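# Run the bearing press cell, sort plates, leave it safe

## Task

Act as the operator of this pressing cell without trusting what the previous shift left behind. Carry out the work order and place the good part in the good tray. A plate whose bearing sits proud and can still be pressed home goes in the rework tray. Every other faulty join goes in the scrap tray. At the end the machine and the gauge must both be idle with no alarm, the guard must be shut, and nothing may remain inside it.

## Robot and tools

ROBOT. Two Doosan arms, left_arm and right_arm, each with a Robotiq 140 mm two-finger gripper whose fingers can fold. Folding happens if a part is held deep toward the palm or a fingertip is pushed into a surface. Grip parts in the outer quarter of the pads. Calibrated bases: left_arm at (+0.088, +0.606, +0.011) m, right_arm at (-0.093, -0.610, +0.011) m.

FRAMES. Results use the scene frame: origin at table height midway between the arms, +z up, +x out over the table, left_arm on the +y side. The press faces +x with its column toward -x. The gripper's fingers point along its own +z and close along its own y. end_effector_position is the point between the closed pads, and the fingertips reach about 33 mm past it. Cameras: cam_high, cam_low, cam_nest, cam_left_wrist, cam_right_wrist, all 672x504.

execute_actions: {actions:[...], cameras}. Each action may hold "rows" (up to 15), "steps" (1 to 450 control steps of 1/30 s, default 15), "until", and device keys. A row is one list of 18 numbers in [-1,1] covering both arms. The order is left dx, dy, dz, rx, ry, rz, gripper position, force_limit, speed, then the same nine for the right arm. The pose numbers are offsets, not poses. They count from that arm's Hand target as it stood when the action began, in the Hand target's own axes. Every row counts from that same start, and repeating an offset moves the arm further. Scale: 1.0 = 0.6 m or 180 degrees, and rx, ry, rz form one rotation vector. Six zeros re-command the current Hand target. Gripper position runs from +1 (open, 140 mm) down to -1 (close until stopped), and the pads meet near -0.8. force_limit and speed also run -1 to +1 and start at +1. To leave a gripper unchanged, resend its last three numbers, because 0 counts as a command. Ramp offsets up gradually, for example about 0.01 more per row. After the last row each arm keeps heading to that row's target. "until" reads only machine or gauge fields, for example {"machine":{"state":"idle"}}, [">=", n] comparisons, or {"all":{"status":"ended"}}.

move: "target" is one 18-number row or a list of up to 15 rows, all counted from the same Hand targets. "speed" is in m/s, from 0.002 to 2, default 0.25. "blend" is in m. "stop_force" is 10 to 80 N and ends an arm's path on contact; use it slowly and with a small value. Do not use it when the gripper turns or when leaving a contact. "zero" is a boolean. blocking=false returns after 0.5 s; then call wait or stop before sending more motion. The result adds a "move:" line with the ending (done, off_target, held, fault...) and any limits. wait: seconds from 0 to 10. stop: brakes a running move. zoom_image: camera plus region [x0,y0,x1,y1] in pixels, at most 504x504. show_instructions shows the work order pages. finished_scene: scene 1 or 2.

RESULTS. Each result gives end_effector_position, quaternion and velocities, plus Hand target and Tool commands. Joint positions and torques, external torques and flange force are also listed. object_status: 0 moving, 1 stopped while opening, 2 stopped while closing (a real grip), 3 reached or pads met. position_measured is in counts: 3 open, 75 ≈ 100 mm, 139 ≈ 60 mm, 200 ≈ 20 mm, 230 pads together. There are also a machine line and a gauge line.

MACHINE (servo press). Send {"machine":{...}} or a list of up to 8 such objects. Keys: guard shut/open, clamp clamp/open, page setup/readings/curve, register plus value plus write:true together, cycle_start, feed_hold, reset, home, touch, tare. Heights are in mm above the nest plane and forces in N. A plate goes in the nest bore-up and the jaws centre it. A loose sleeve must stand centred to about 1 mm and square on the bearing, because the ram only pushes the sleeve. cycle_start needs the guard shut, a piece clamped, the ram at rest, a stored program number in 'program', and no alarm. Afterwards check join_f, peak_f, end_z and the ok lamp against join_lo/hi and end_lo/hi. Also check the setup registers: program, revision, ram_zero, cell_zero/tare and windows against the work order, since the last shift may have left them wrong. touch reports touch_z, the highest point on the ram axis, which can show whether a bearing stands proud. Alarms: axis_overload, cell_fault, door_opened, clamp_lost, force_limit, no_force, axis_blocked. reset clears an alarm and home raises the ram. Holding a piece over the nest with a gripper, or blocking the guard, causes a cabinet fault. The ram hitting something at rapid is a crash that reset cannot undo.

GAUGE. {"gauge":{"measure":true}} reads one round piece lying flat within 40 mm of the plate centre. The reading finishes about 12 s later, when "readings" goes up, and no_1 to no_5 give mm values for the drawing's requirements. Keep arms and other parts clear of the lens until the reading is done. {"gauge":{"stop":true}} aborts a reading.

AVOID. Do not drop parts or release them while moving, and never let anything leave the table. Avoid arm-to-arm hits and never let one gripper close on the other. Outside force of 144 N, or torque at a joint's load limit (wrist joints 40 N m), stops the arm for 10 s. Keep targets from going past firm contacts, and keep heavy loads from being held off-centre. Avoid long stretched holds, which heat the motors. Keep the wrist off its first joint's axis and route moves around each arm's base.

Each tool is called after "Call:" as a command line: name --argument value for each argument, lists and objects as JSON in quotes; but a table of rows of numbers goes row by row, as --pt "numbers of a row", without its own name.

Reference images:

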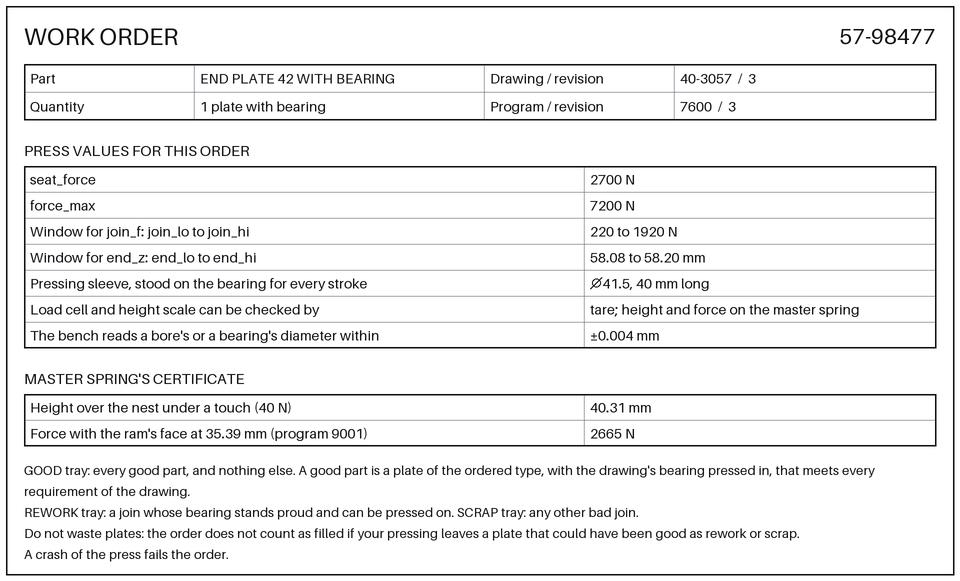

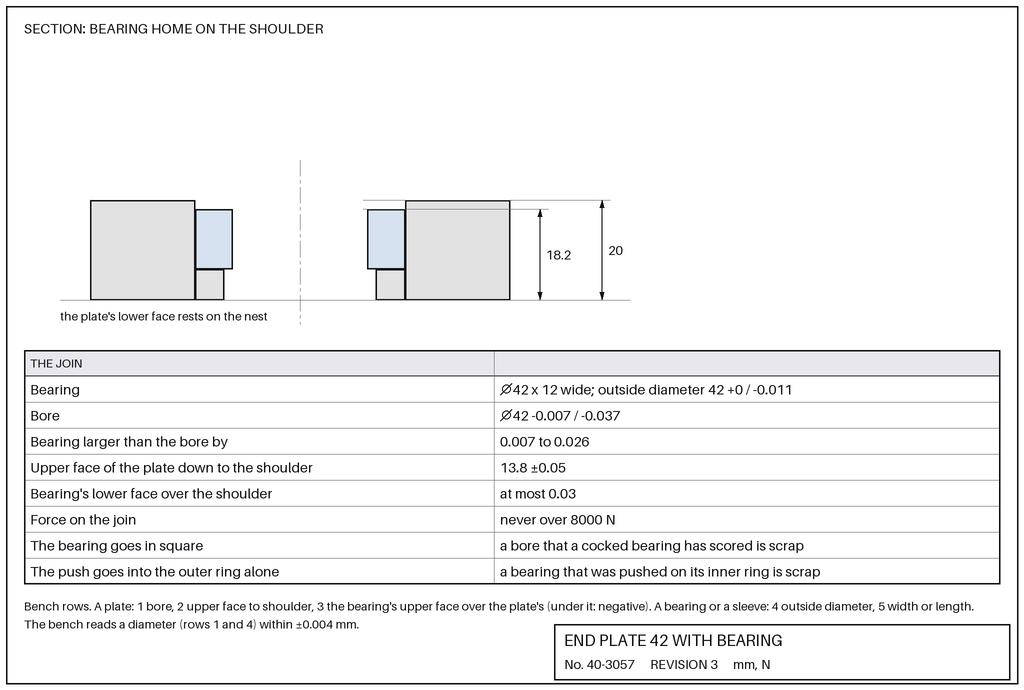

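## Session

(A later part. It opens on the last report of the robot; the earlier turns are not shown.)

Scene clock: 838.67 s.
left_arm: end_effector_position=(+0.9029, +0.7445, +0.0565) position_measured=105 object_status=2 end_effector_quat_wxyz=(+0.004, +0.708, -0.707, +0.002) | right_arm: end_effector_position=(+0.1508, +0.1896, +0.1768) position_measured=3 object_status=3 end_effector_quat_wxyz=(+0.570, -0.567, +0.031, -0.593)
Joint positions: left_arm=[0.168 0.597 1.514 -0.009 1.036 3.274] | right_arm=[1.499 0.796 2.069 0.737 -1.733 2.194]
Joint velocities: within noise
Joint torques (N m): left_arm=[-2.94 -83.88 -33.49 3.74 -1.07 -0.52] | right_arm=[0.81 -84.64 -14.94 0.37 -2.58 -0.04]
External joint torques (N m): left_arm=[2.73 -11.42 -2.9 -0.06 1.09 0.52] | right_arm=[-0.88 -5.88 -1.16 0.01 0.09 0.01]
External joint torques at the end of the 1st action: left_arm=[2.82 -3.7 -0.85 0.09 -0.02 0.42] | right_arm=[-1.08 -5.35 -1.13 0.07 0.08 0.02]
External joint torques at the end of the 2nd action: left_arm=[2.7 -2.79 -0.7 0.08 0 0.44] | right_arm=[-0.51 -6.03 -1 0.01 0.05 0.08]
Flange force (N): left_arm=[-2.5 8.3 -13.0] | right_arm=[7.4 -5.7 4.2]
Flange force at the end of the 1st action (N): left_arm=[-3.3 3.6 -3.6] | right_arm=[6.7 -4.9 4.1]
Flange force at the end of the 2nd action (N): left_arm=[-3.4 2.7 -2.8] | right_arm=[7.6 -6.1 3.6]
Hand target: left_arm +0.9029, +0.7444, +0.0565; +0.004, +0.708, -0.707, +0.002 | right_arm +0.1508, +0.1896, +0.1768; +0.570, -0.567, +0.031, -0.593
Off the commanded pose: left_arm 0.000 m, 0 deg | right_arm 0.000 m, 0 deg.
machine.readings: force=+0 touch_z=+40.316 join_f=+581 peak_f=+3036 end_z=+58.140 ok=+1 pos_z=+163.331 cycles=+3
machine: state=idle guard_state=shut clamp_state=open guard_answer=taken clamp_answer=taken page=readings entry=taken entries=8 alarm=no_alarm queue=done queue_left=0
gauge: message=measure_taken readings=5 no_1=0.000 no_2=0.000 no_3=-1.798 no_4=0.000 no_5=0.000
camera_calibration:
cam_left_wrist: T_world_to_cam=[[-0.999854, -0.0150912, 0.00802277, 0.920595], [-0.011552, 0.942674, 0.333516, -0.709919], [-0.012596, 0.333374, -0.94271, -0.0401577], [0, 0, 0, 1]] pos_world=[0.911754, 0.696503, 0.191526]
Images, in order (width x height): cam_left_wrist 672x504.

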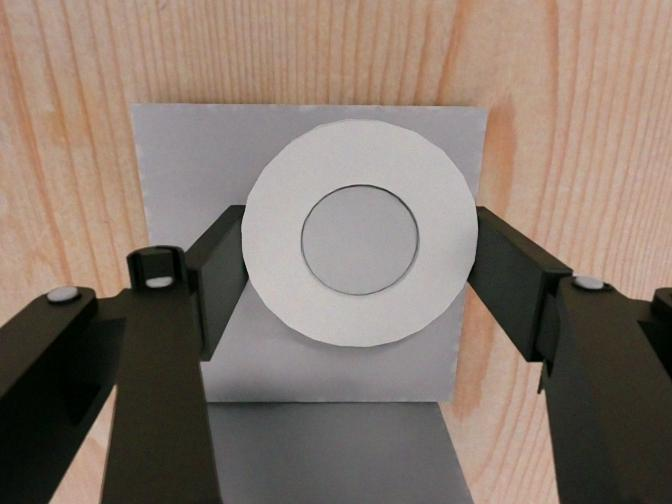

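Call:
move --pt "0 0 -0.085 0 0 0 -1 0.2 -0.9 0 0 0 0 0 0 1 1 1" --pt "0.2073 0.4215 -0.1558 0 0 0 -1 0.2 -0.9 0 0 0 0 0 0 1 1 1" --pt "0.2007 0.8548 -0.15 0 0 0 -1 0.2 -0.9 0 0 0 0 0 0 1 1 1" --speed '[0.06,0.15,0.12]'

Scene clock: 844.33 s.
left_arm: end_effector_position=(+0.3906, +0.6240, +0.1496) position_measured=105 object_status=2 end_effector_quat_wxyz=(+0.005, +0.708, -0.707, +0.002) | right_arm: end_effector_position=(+0.1508, +0.1896, +0.1768) position_measured=3 object_status=3 end_effector_quat_wxyz=(+0.570, -0.567, +0.031, -0.593)
Joint positions: left_arm=[-0.007 -0.302 2.384 -0.01 1.064 3.1] | right_arm=[1.499 0.796 2.069 0.737 -1.733 2.194]
Joint velocities: within noise
Joint torques (N m): left_arm=[-2.83 -4.38 -37.26 3.62 -0.03 -0.38] | right_arm=[0.74 -85.07 -15.22 0.38 -2.53 -0.08]
External joint torques (N m): left_arm=[2.75 -0.94 0.23 0.12 0.03 0.38] | right_arm=[-0.72 -5.83 -0.69 0 0.03 0.04]
Flange force (N): left_arm=[-10.1 1.8 -0.9] | right_arm=[8.0 -5.5 3.4]
Hand target: left_arm +0.3906, +0.6240, +0.1496; +0.004, +0.708, -0.707, +0.002 | right_arm +0.1508, +0.1896, +0.1768; +0.570, -0.567, +0.031, -0.593
Off the commanded pose: left_arm 0.000 m, 0 deg | right_arm 0.000 m, 0 deg.
machine.readings: force=+0 touch_z=+40.316 join_f=+581 peak_f=+3036 end_z=+58.140 ok=+1 pos_z=+163.331 cycles=+3
machine: state=idle guard_state=shut clamp_state=open guard_answer=taken clamp_answer=taken page=readings entry=taken entries=8 alarm=no_alarm queue=done queue_left=0
gauge: message=measure_taken readings=5 no_1=0.000 no_2=0.000 no_3=-1.798 no_4=0.000 no_5=0.000
move: done
camera_calibration:
cam_left_wrist: T_world_to_cam=[[-0.999855, -0.0149968, 0.00805581, 0.405742], [-0.0114521, 0.942675, 0.333515, -0.633336], [-0.0125957, 0.333374, -0.94271, 0.0813272], [0, 0, 0, 1]] pos_world=[0.399454, 0.576003, 0.284627]
cam_right_wrist: T_world_to_cam=[[0.646714, -0.354468, -0.675362, 0.100745], [-0.510452, 0.456789, -0.728548, 0.122521], [0.566744, 0.815902, 0.114473, -0.121143], [0, 0, 0, 1]] pos_world=[0.0660449, 0.0785851, 0.17117]

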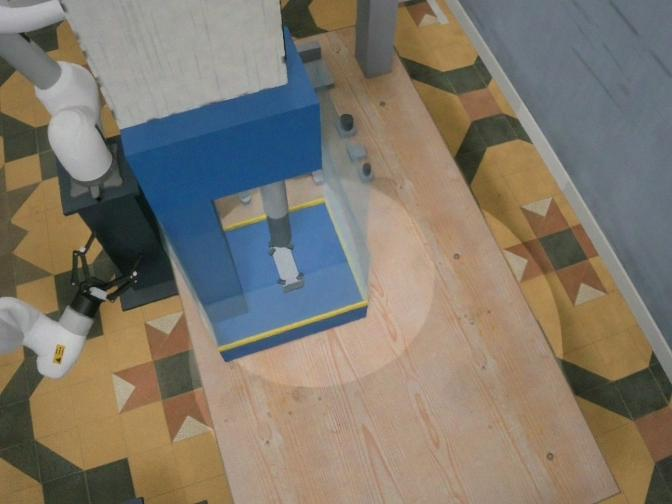

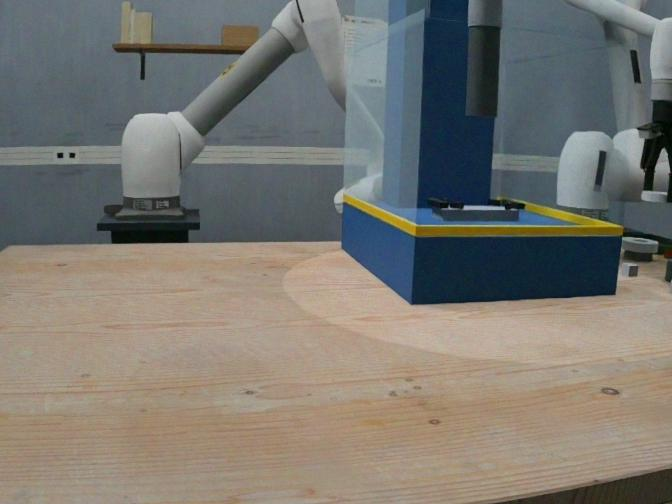

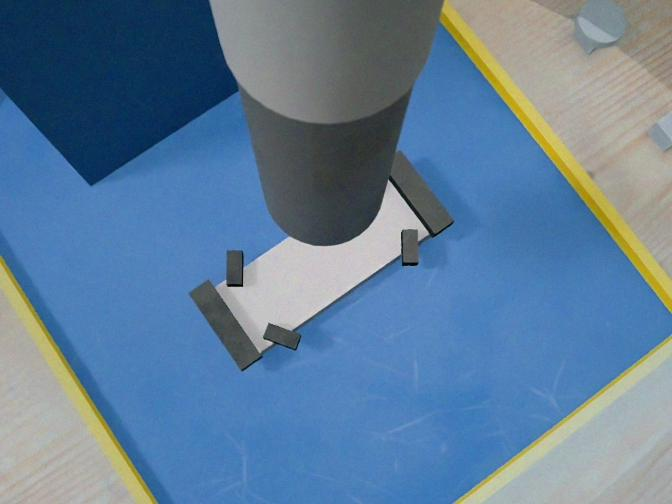

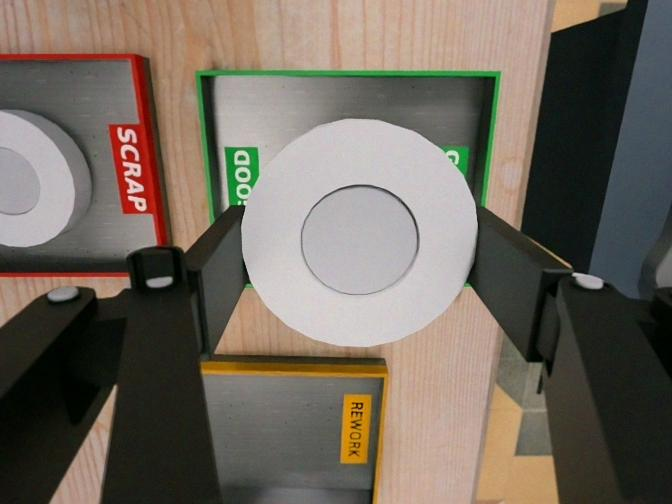

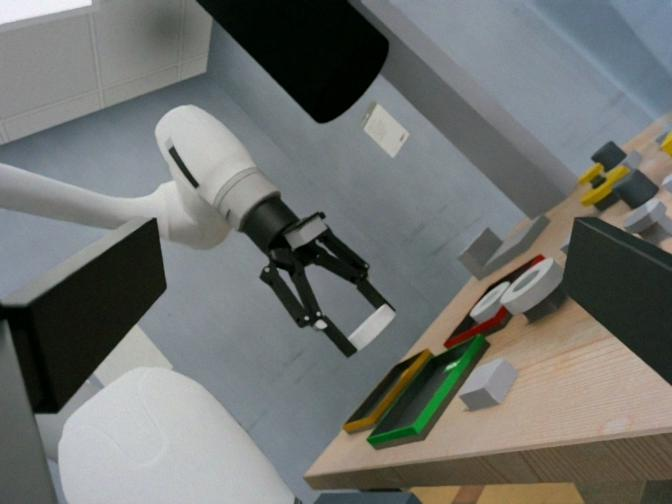

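Call:
move --target '[0.005,0,0.1717,0,0,0,-1,0.2,-0.9,0,0,0,0,0,0,1,1,1]' --speed 0.1 --cameras '["cam_left_wrist"]'

Call:
move --target '[0,0,0.034,0,0,0,-1,0.2,-0.9,0,0,0,0,0,0,1,1,1]' --speed 0.012 --stop_force 12 --cameras '["cam_left_wrist"]'

Call:
execute_actions --actions '[{"rows":[[0,0,-0.0014,0,0,0,-1,0.2,-0.9,0,0,0,0,0,0,1,1,1]],"steps":15},{"rows":[[0,0,0,0,0,0,0.45,0.2,-0.8,0,0,0,0,0,0,1,1,1]],"steps":60}]' --cameras '["cam_left_wrist"]'

Call:
move --target '[0,0,-0.17,0,0,0,0.45,0.2,-0.8,0,0,0,0,0,0,1,1,1]' --speed 0.1

Scene clock: 846.13 s.
left_arm: end_effector_position=(+0.3901, +0.6201, +0.0467) position_measured=105 object_status=2 end_effector_quat_wxyz=(+0.004, +0.708, -0.707, +0.002) | right_arm: end_effector_position=(+0.1508, +0.1896, +0.1768) position_measured=3 object_status=3 end_effector_quat_wxyz=(+0.570, -0.567, +0.031, -0.593)
Joint positions: left_arm=[-0.02 -0.147 2.509 -0.013 0.783 3.091] | right_arm=[1.499 0.796 2.069 0.737 -1.733 2.194]
Joint velocities: within noise
Joint torques (N m): left_arm=[-2.94 -12.78 -29.76 2.94 0.02 -0.43] | right_arm=[0.54 -84.76 -15.04 0.34 -2.53 -0.07]
External joint torques (N m): left_arm=[2.86 -1.56 -0.12 0.09 -0.02 0.43] | right_arm=[-0.52 -6.81 -1.19 0.05 0.02 0.03]
Flange force (N): left_arm=[-10.7 2.2 -3.2] | right_arm=[8.5 -7.0 4.0]
Hand target: left_arm +0.3901, +0.6201, +0.0466; +0.004, +0.708, -0.707, +0.002 | right_arm +0.1508, +0.1896, +0.1768; +0.570, -0.567, +0.031, -0.593
Off the commanded pose: left_arm 0.000 m, 0 deg | right_arm 0.000 m, 0 deg.
machine.readings: force=+0 touch_z=+40.316 join_f=+581 peak_f=+3036 end_z=+58.140 ok=+1 pos_z=+163.331 cycles=+3
machine: state=idle guard_state=shut clamp_state=open guard_answer=taken clamp_answer=taken page=readings entry=taken entries=8 alarm=no_alarm queue=done queue_left=0
gauge: message=measure_taken readings=5 no_1=0.000 no_2=0.000 no_3=-1.798 no_4=0.000 no_5=0.000
move: done
camera_calibration:
cam_left_wrist: T_world_to_cam=[[-0.999854, -0.0150917, 0.00802419, 0.406173], [-0.0115532, 0.942705, 0.333427, -0.595401], [-0.0125964, 0.333285, -0.942742, -0.0143592], [0, 0, 0, 1]] pos_world=[0.399054, 0.572203, 0.181726]
Images, in order (width x height): cam_left_wrist 672x504.

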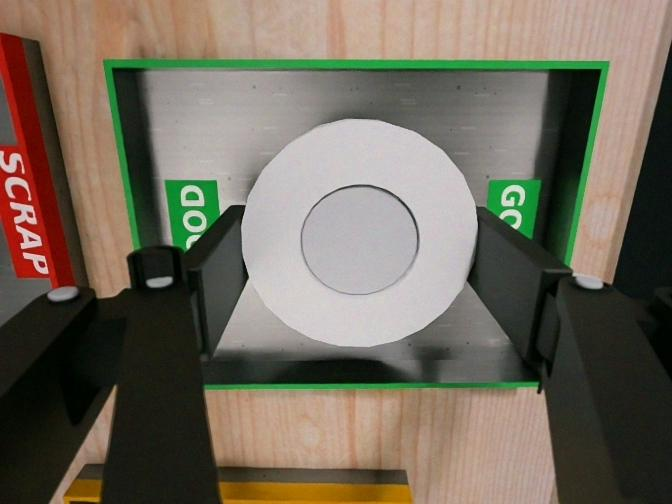

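Scene clock: 848.03 s.
left_arm: end_effector_position=(+0.3901, +0.6200, +0.0315) position_measured=105 object_status=2 end_effector_quat_wxyz=(+0.005, +0.708, -0.707, +0.002) | right_arm: end_effector_position=(+0.1508, +0.1896, +0.1768) position_measured=3 object_status=3 end_effector_quat_wxyz=(+0.570, -0.567, +0.031, -0.593)
Joint positions: left_arm=[-0.02 -0.116 2.524 -0.013 0.737 3.092] | right_arm=[1.499 0.796 2.069 0.737 -1.733 2.194]
Joint velocities: within noise
Joint torques (N m): left_arm=[-3.6 -7.05 -23.53 2.22 -2.6 -0.66] | right_arm=[0.61 -85.33 -15.03 0.29 -2.55 -0.03]
External joint torques (N m): left_arm=[3.52 -9.15 -4.91 0.65 2.6 0.66] | right_arm=[-0.59 -5.97 -1.02 0.09 0.05 -0.01]
Flange force (N): left_arm=[-13.0 9.9 -31.9] | right_arm=[7.5 -6.1 3.6]
Hand target: left_arm +0.3901, +0.6200, +0.0315; +0.005, +0.708, -0.707, +0.002 (not the last commanded pose) | right_arm +0.1508, +0.1896, +0.1768; +0.570, -0.567, +0.031, -0.593
Off the commanded pose: left_arm 0.005 m, 0 deg | right_arm 0.000 m, 0 deg.
machine.readings: force=+0 touch_z=+40.316 join_f=+581 peak_f=+3036 end_z=+58.140 ok=+1 pos_z=+163.331 cycles=+3
machine: state=idle guard_state=shut clamp_state=open guard_answer=taken clamp_answer=taken page=readings entry=taken entries=8 alarm=no_alarm queue=done queue_left=0
gauge: message=measure_taken readings=5 no_1=0.000 no_2=0.000 no_3=-1.798 no_4=0.000 no_5=0.000
move: contact (left_arm)
camera_calibration:
cam_left_wrist: T_world_to_cam=[[-0.999855, -0.0149973, 0.00805722, 0.406133], [-0.0114532, 0.942707, 0.333426, -0.590219], [-0.0125961, 0.333285, -0.942742, -0.0285294], [0, 0, 0, 1]] pos_world=[0.398954, 0.572003, 0.166626]
Images, in order (width x height): cam_left_wrist 672x504.

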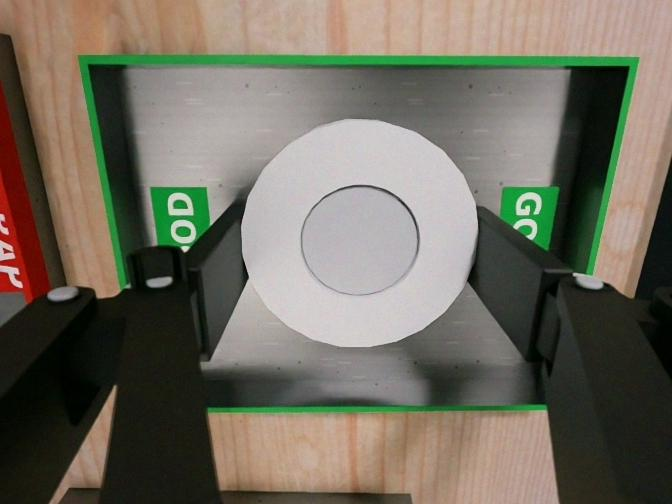

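Scene clock: 850.73 s.
left_arm: end_effector_position=(+0.3901, +0.6200, +0.0324) position_measured=72 object_status=3 end_effector_quat_wxyz=(+0.005, +0.708, -0.707, +0.002) | right_arm: end_effector_position=(+0.1508, +0.1896, +0.1768) position_measured=3 object_status=3 end_effector_quat_wxyz=(+0.570, -0.567, +0.031, -0.593)
Joint positions: left_arm=[-0.02 -0.118 2.523 -0.013 0.74 3.091] | right_arm=[1.499 0.796 2.069 0.737 -1.733 2.194]
Joint velocities: within noise
Joint torques (N m): left_arm=[-2.58 -14.07 -27.76 2.81 0.08 -0.44] | right_arm=[0.91 -85.41 -15.2 0.38 -2.53 -0.05]
External joint torques (N m): left_arm=[2.54 -2 -0.72 0.07 -0.08 0.44] | right_arm=[-0.91 -5.64 -0.91 0 0.03 0.02]
External joint torques at the end of the 1st action: left_arm=[2.6 -0.83 0.34 0.05 -0.01 0.41] | right_arm=[-0.8 -5.98 -1.15 0.04 0.07 0.06]
Flange force (N): left_arm=[-9.7 2.1 -4.6] | right_arm=[7.4 -5.2 3.8]
Flange force at the end of the 1st action (N): left_arm=[-9.8 1.5 -1.4] | right_arm=[7.5 -5.8 4.0]
Hand target: left_arm +0.3901, +0.6200, +0.0324; +0.005, +0.708, -0.707, +0.002 | right_arm +0.1508, +0.1896, +0.1768; +0.570, -0.567, +0.031, -0.593
Off the commanded pose: left_arm 0.000 m, 0 deg | right_arm 0.000 m, 0 deg.
machine.readings: force=+0 touch_z=+40.316 join_f=+581 peak_f=+3036 end_z=+58.140 ok=+1 pos_z=+163.331 cycles=+3
machine: state=idle guard_state=shut clamp_state=open guard_answer=taken clamp_answer=taken page=readings entry=taken entries=8 alarm=no_alarm queue=done queue_left=0
gauge: message=measure_taken readings=5 no_1=0.000 no_2=0.000 no_3=-1.798 no_4=0.000 no_5=0.000
camera_calibration:
cam_left_wrist: T_world_to_cam=[[-0.999854, -0.0150917, 0.00802419, 0.406185], [-0.0115532, 0.942705, 0.333427, -0.590445], [-0.0125964, 0.333285, -0.942742, -0.027775], [0, 0, 0, 1]] pos_world=[0.398954, 0.572003, 0.167426]
Images, in order (width x height): cam_left_wrist 672x504.

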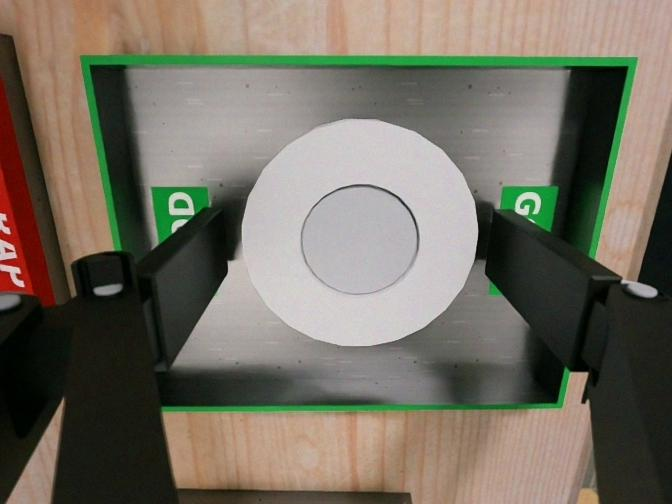

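Scene clock: 852.20 s.
left_arm: end_effector_position=(+0.3905, +0.6209, +0.1343) position_measured=72 object_status=3 end_effector_quat_wxyz=(+0.005, +0.708, -0.707, +0.002) | right_arm: end_effector_position=(+0.1508, +0.1896, +0.1768) position_measured=3 object_status=3 end_effector_quat_wxyz=(+0.570, -0.567, +0.031, -0.593)
Joint positions: left_arm=[-0.017 -0.285 2.404 -0.01 1.026 3.09] | right_arm=[1.499 0.796 2.069 0.737 -1.733 2.194]
Joint velocities: within noise
Joint torques (N m): left_arm=[-3.35 -3.57 -34.8 3.57 0.07 -0.47] | right_arm=[0.68 -85.54 -14.87 0.34 -2.58 -0.04]
External joint torques (N m): left_arm=[3.3 -3.04 -1.39 0.08 -0.07 0.47] | right_arm=[-0.67 -5.69 -1.25 0.04 0.07 0.01]
Flange force (N): left_arm=[-12.1 3.7 -5.5] | right_arm=[6.8 -5.8 3.9]
Hand target: left_arm +0.3905, +0.6209, +0.1344; +0.005, +0.708, -0.707, +0.002 | right_arm +0.1508, +0.1896, +0.1768; +0.570, -0.567, +0.031, -0.593
Off the commanded pose: left_arm 0.000 m, 0 deg | right_arm 0.000 m, 0 deg.
machine.readings: force=+0 touch_z=+40.316 join_f=+581 peak_f=+3036 end_z=+58.140 ok=+1 pos_z=+163.331 cycles=+3
machine: state=idle guard_state=shut clamp_state=open guard_answer=taken clamp_answer=taken page=readings entry=taken entries=8 alarm=no_alarm queue=done queue_left=0
gauge: message=measure_taken readings=5 no_1=0.000 no_2=0.000 no_3=-1.798 no_4=0.000 no_5=0.000
move: done
camera_calibration:
cam_left_wrist: T_world_to_cam=[[-0.999855, -0.0149973, 0.00805722, 0.405818], [-0.0114532, 0.942707, 0.333426, -0.625338], [-0.0125961, 0.333285, -0.942742, 0.0680908], [0, 0, 0, 1]] pos_world=[0.399454, 0.572903, 0.269426]
cam_right_wrist: T_world_to_cam=[[0.646714, -0.354468, -0.675362, 0.100745], [-0.510452, 0.456789, -0.728548, 0.122521], [0.566744, 0.815902, 0.114473, -0.121143], [0, 0, 0, 1]] pos_world=[0.0660449, 0.0785851, 0.17117]

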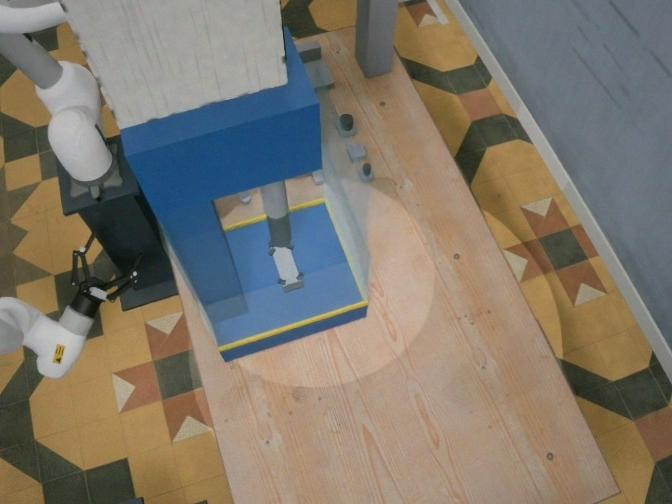

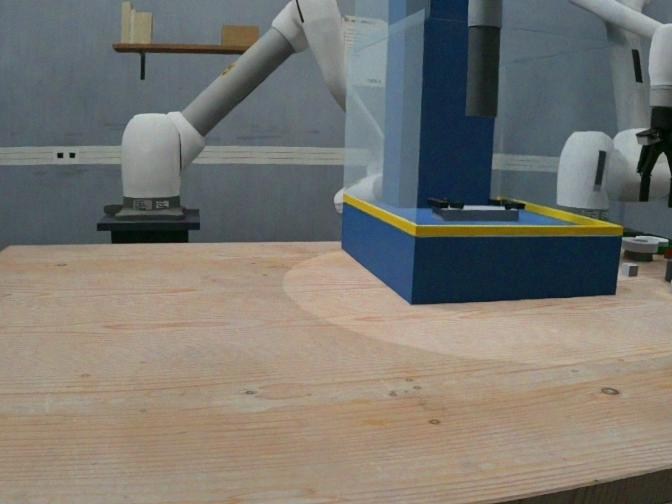

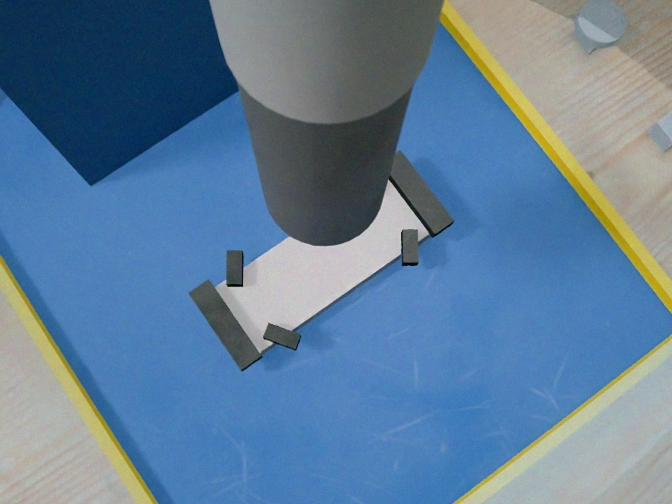

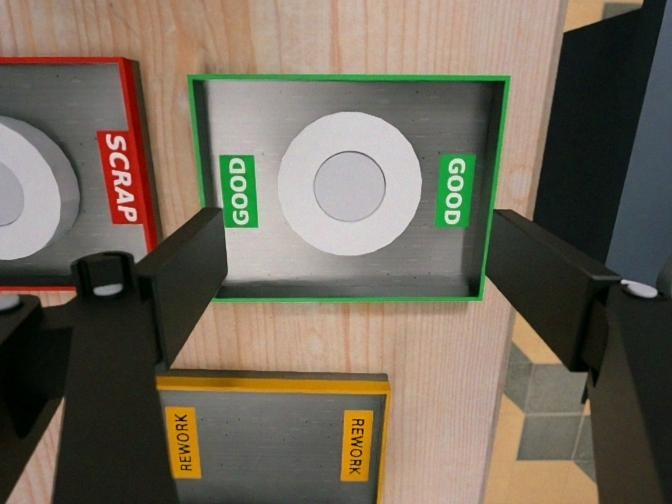

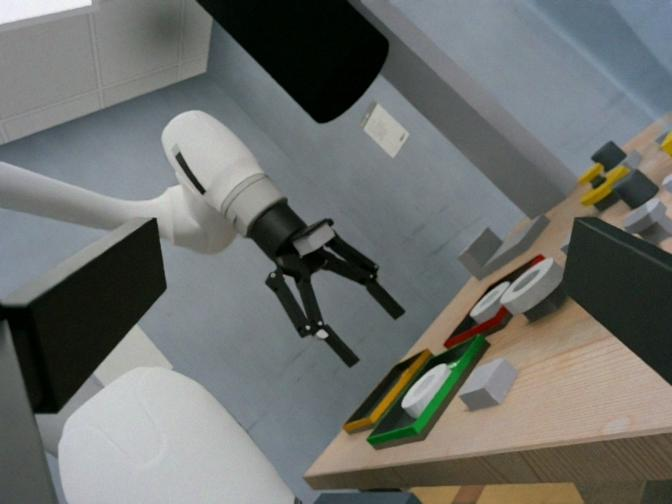

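Call:
finished_scene --scene 1

The scene is finished: the task was done.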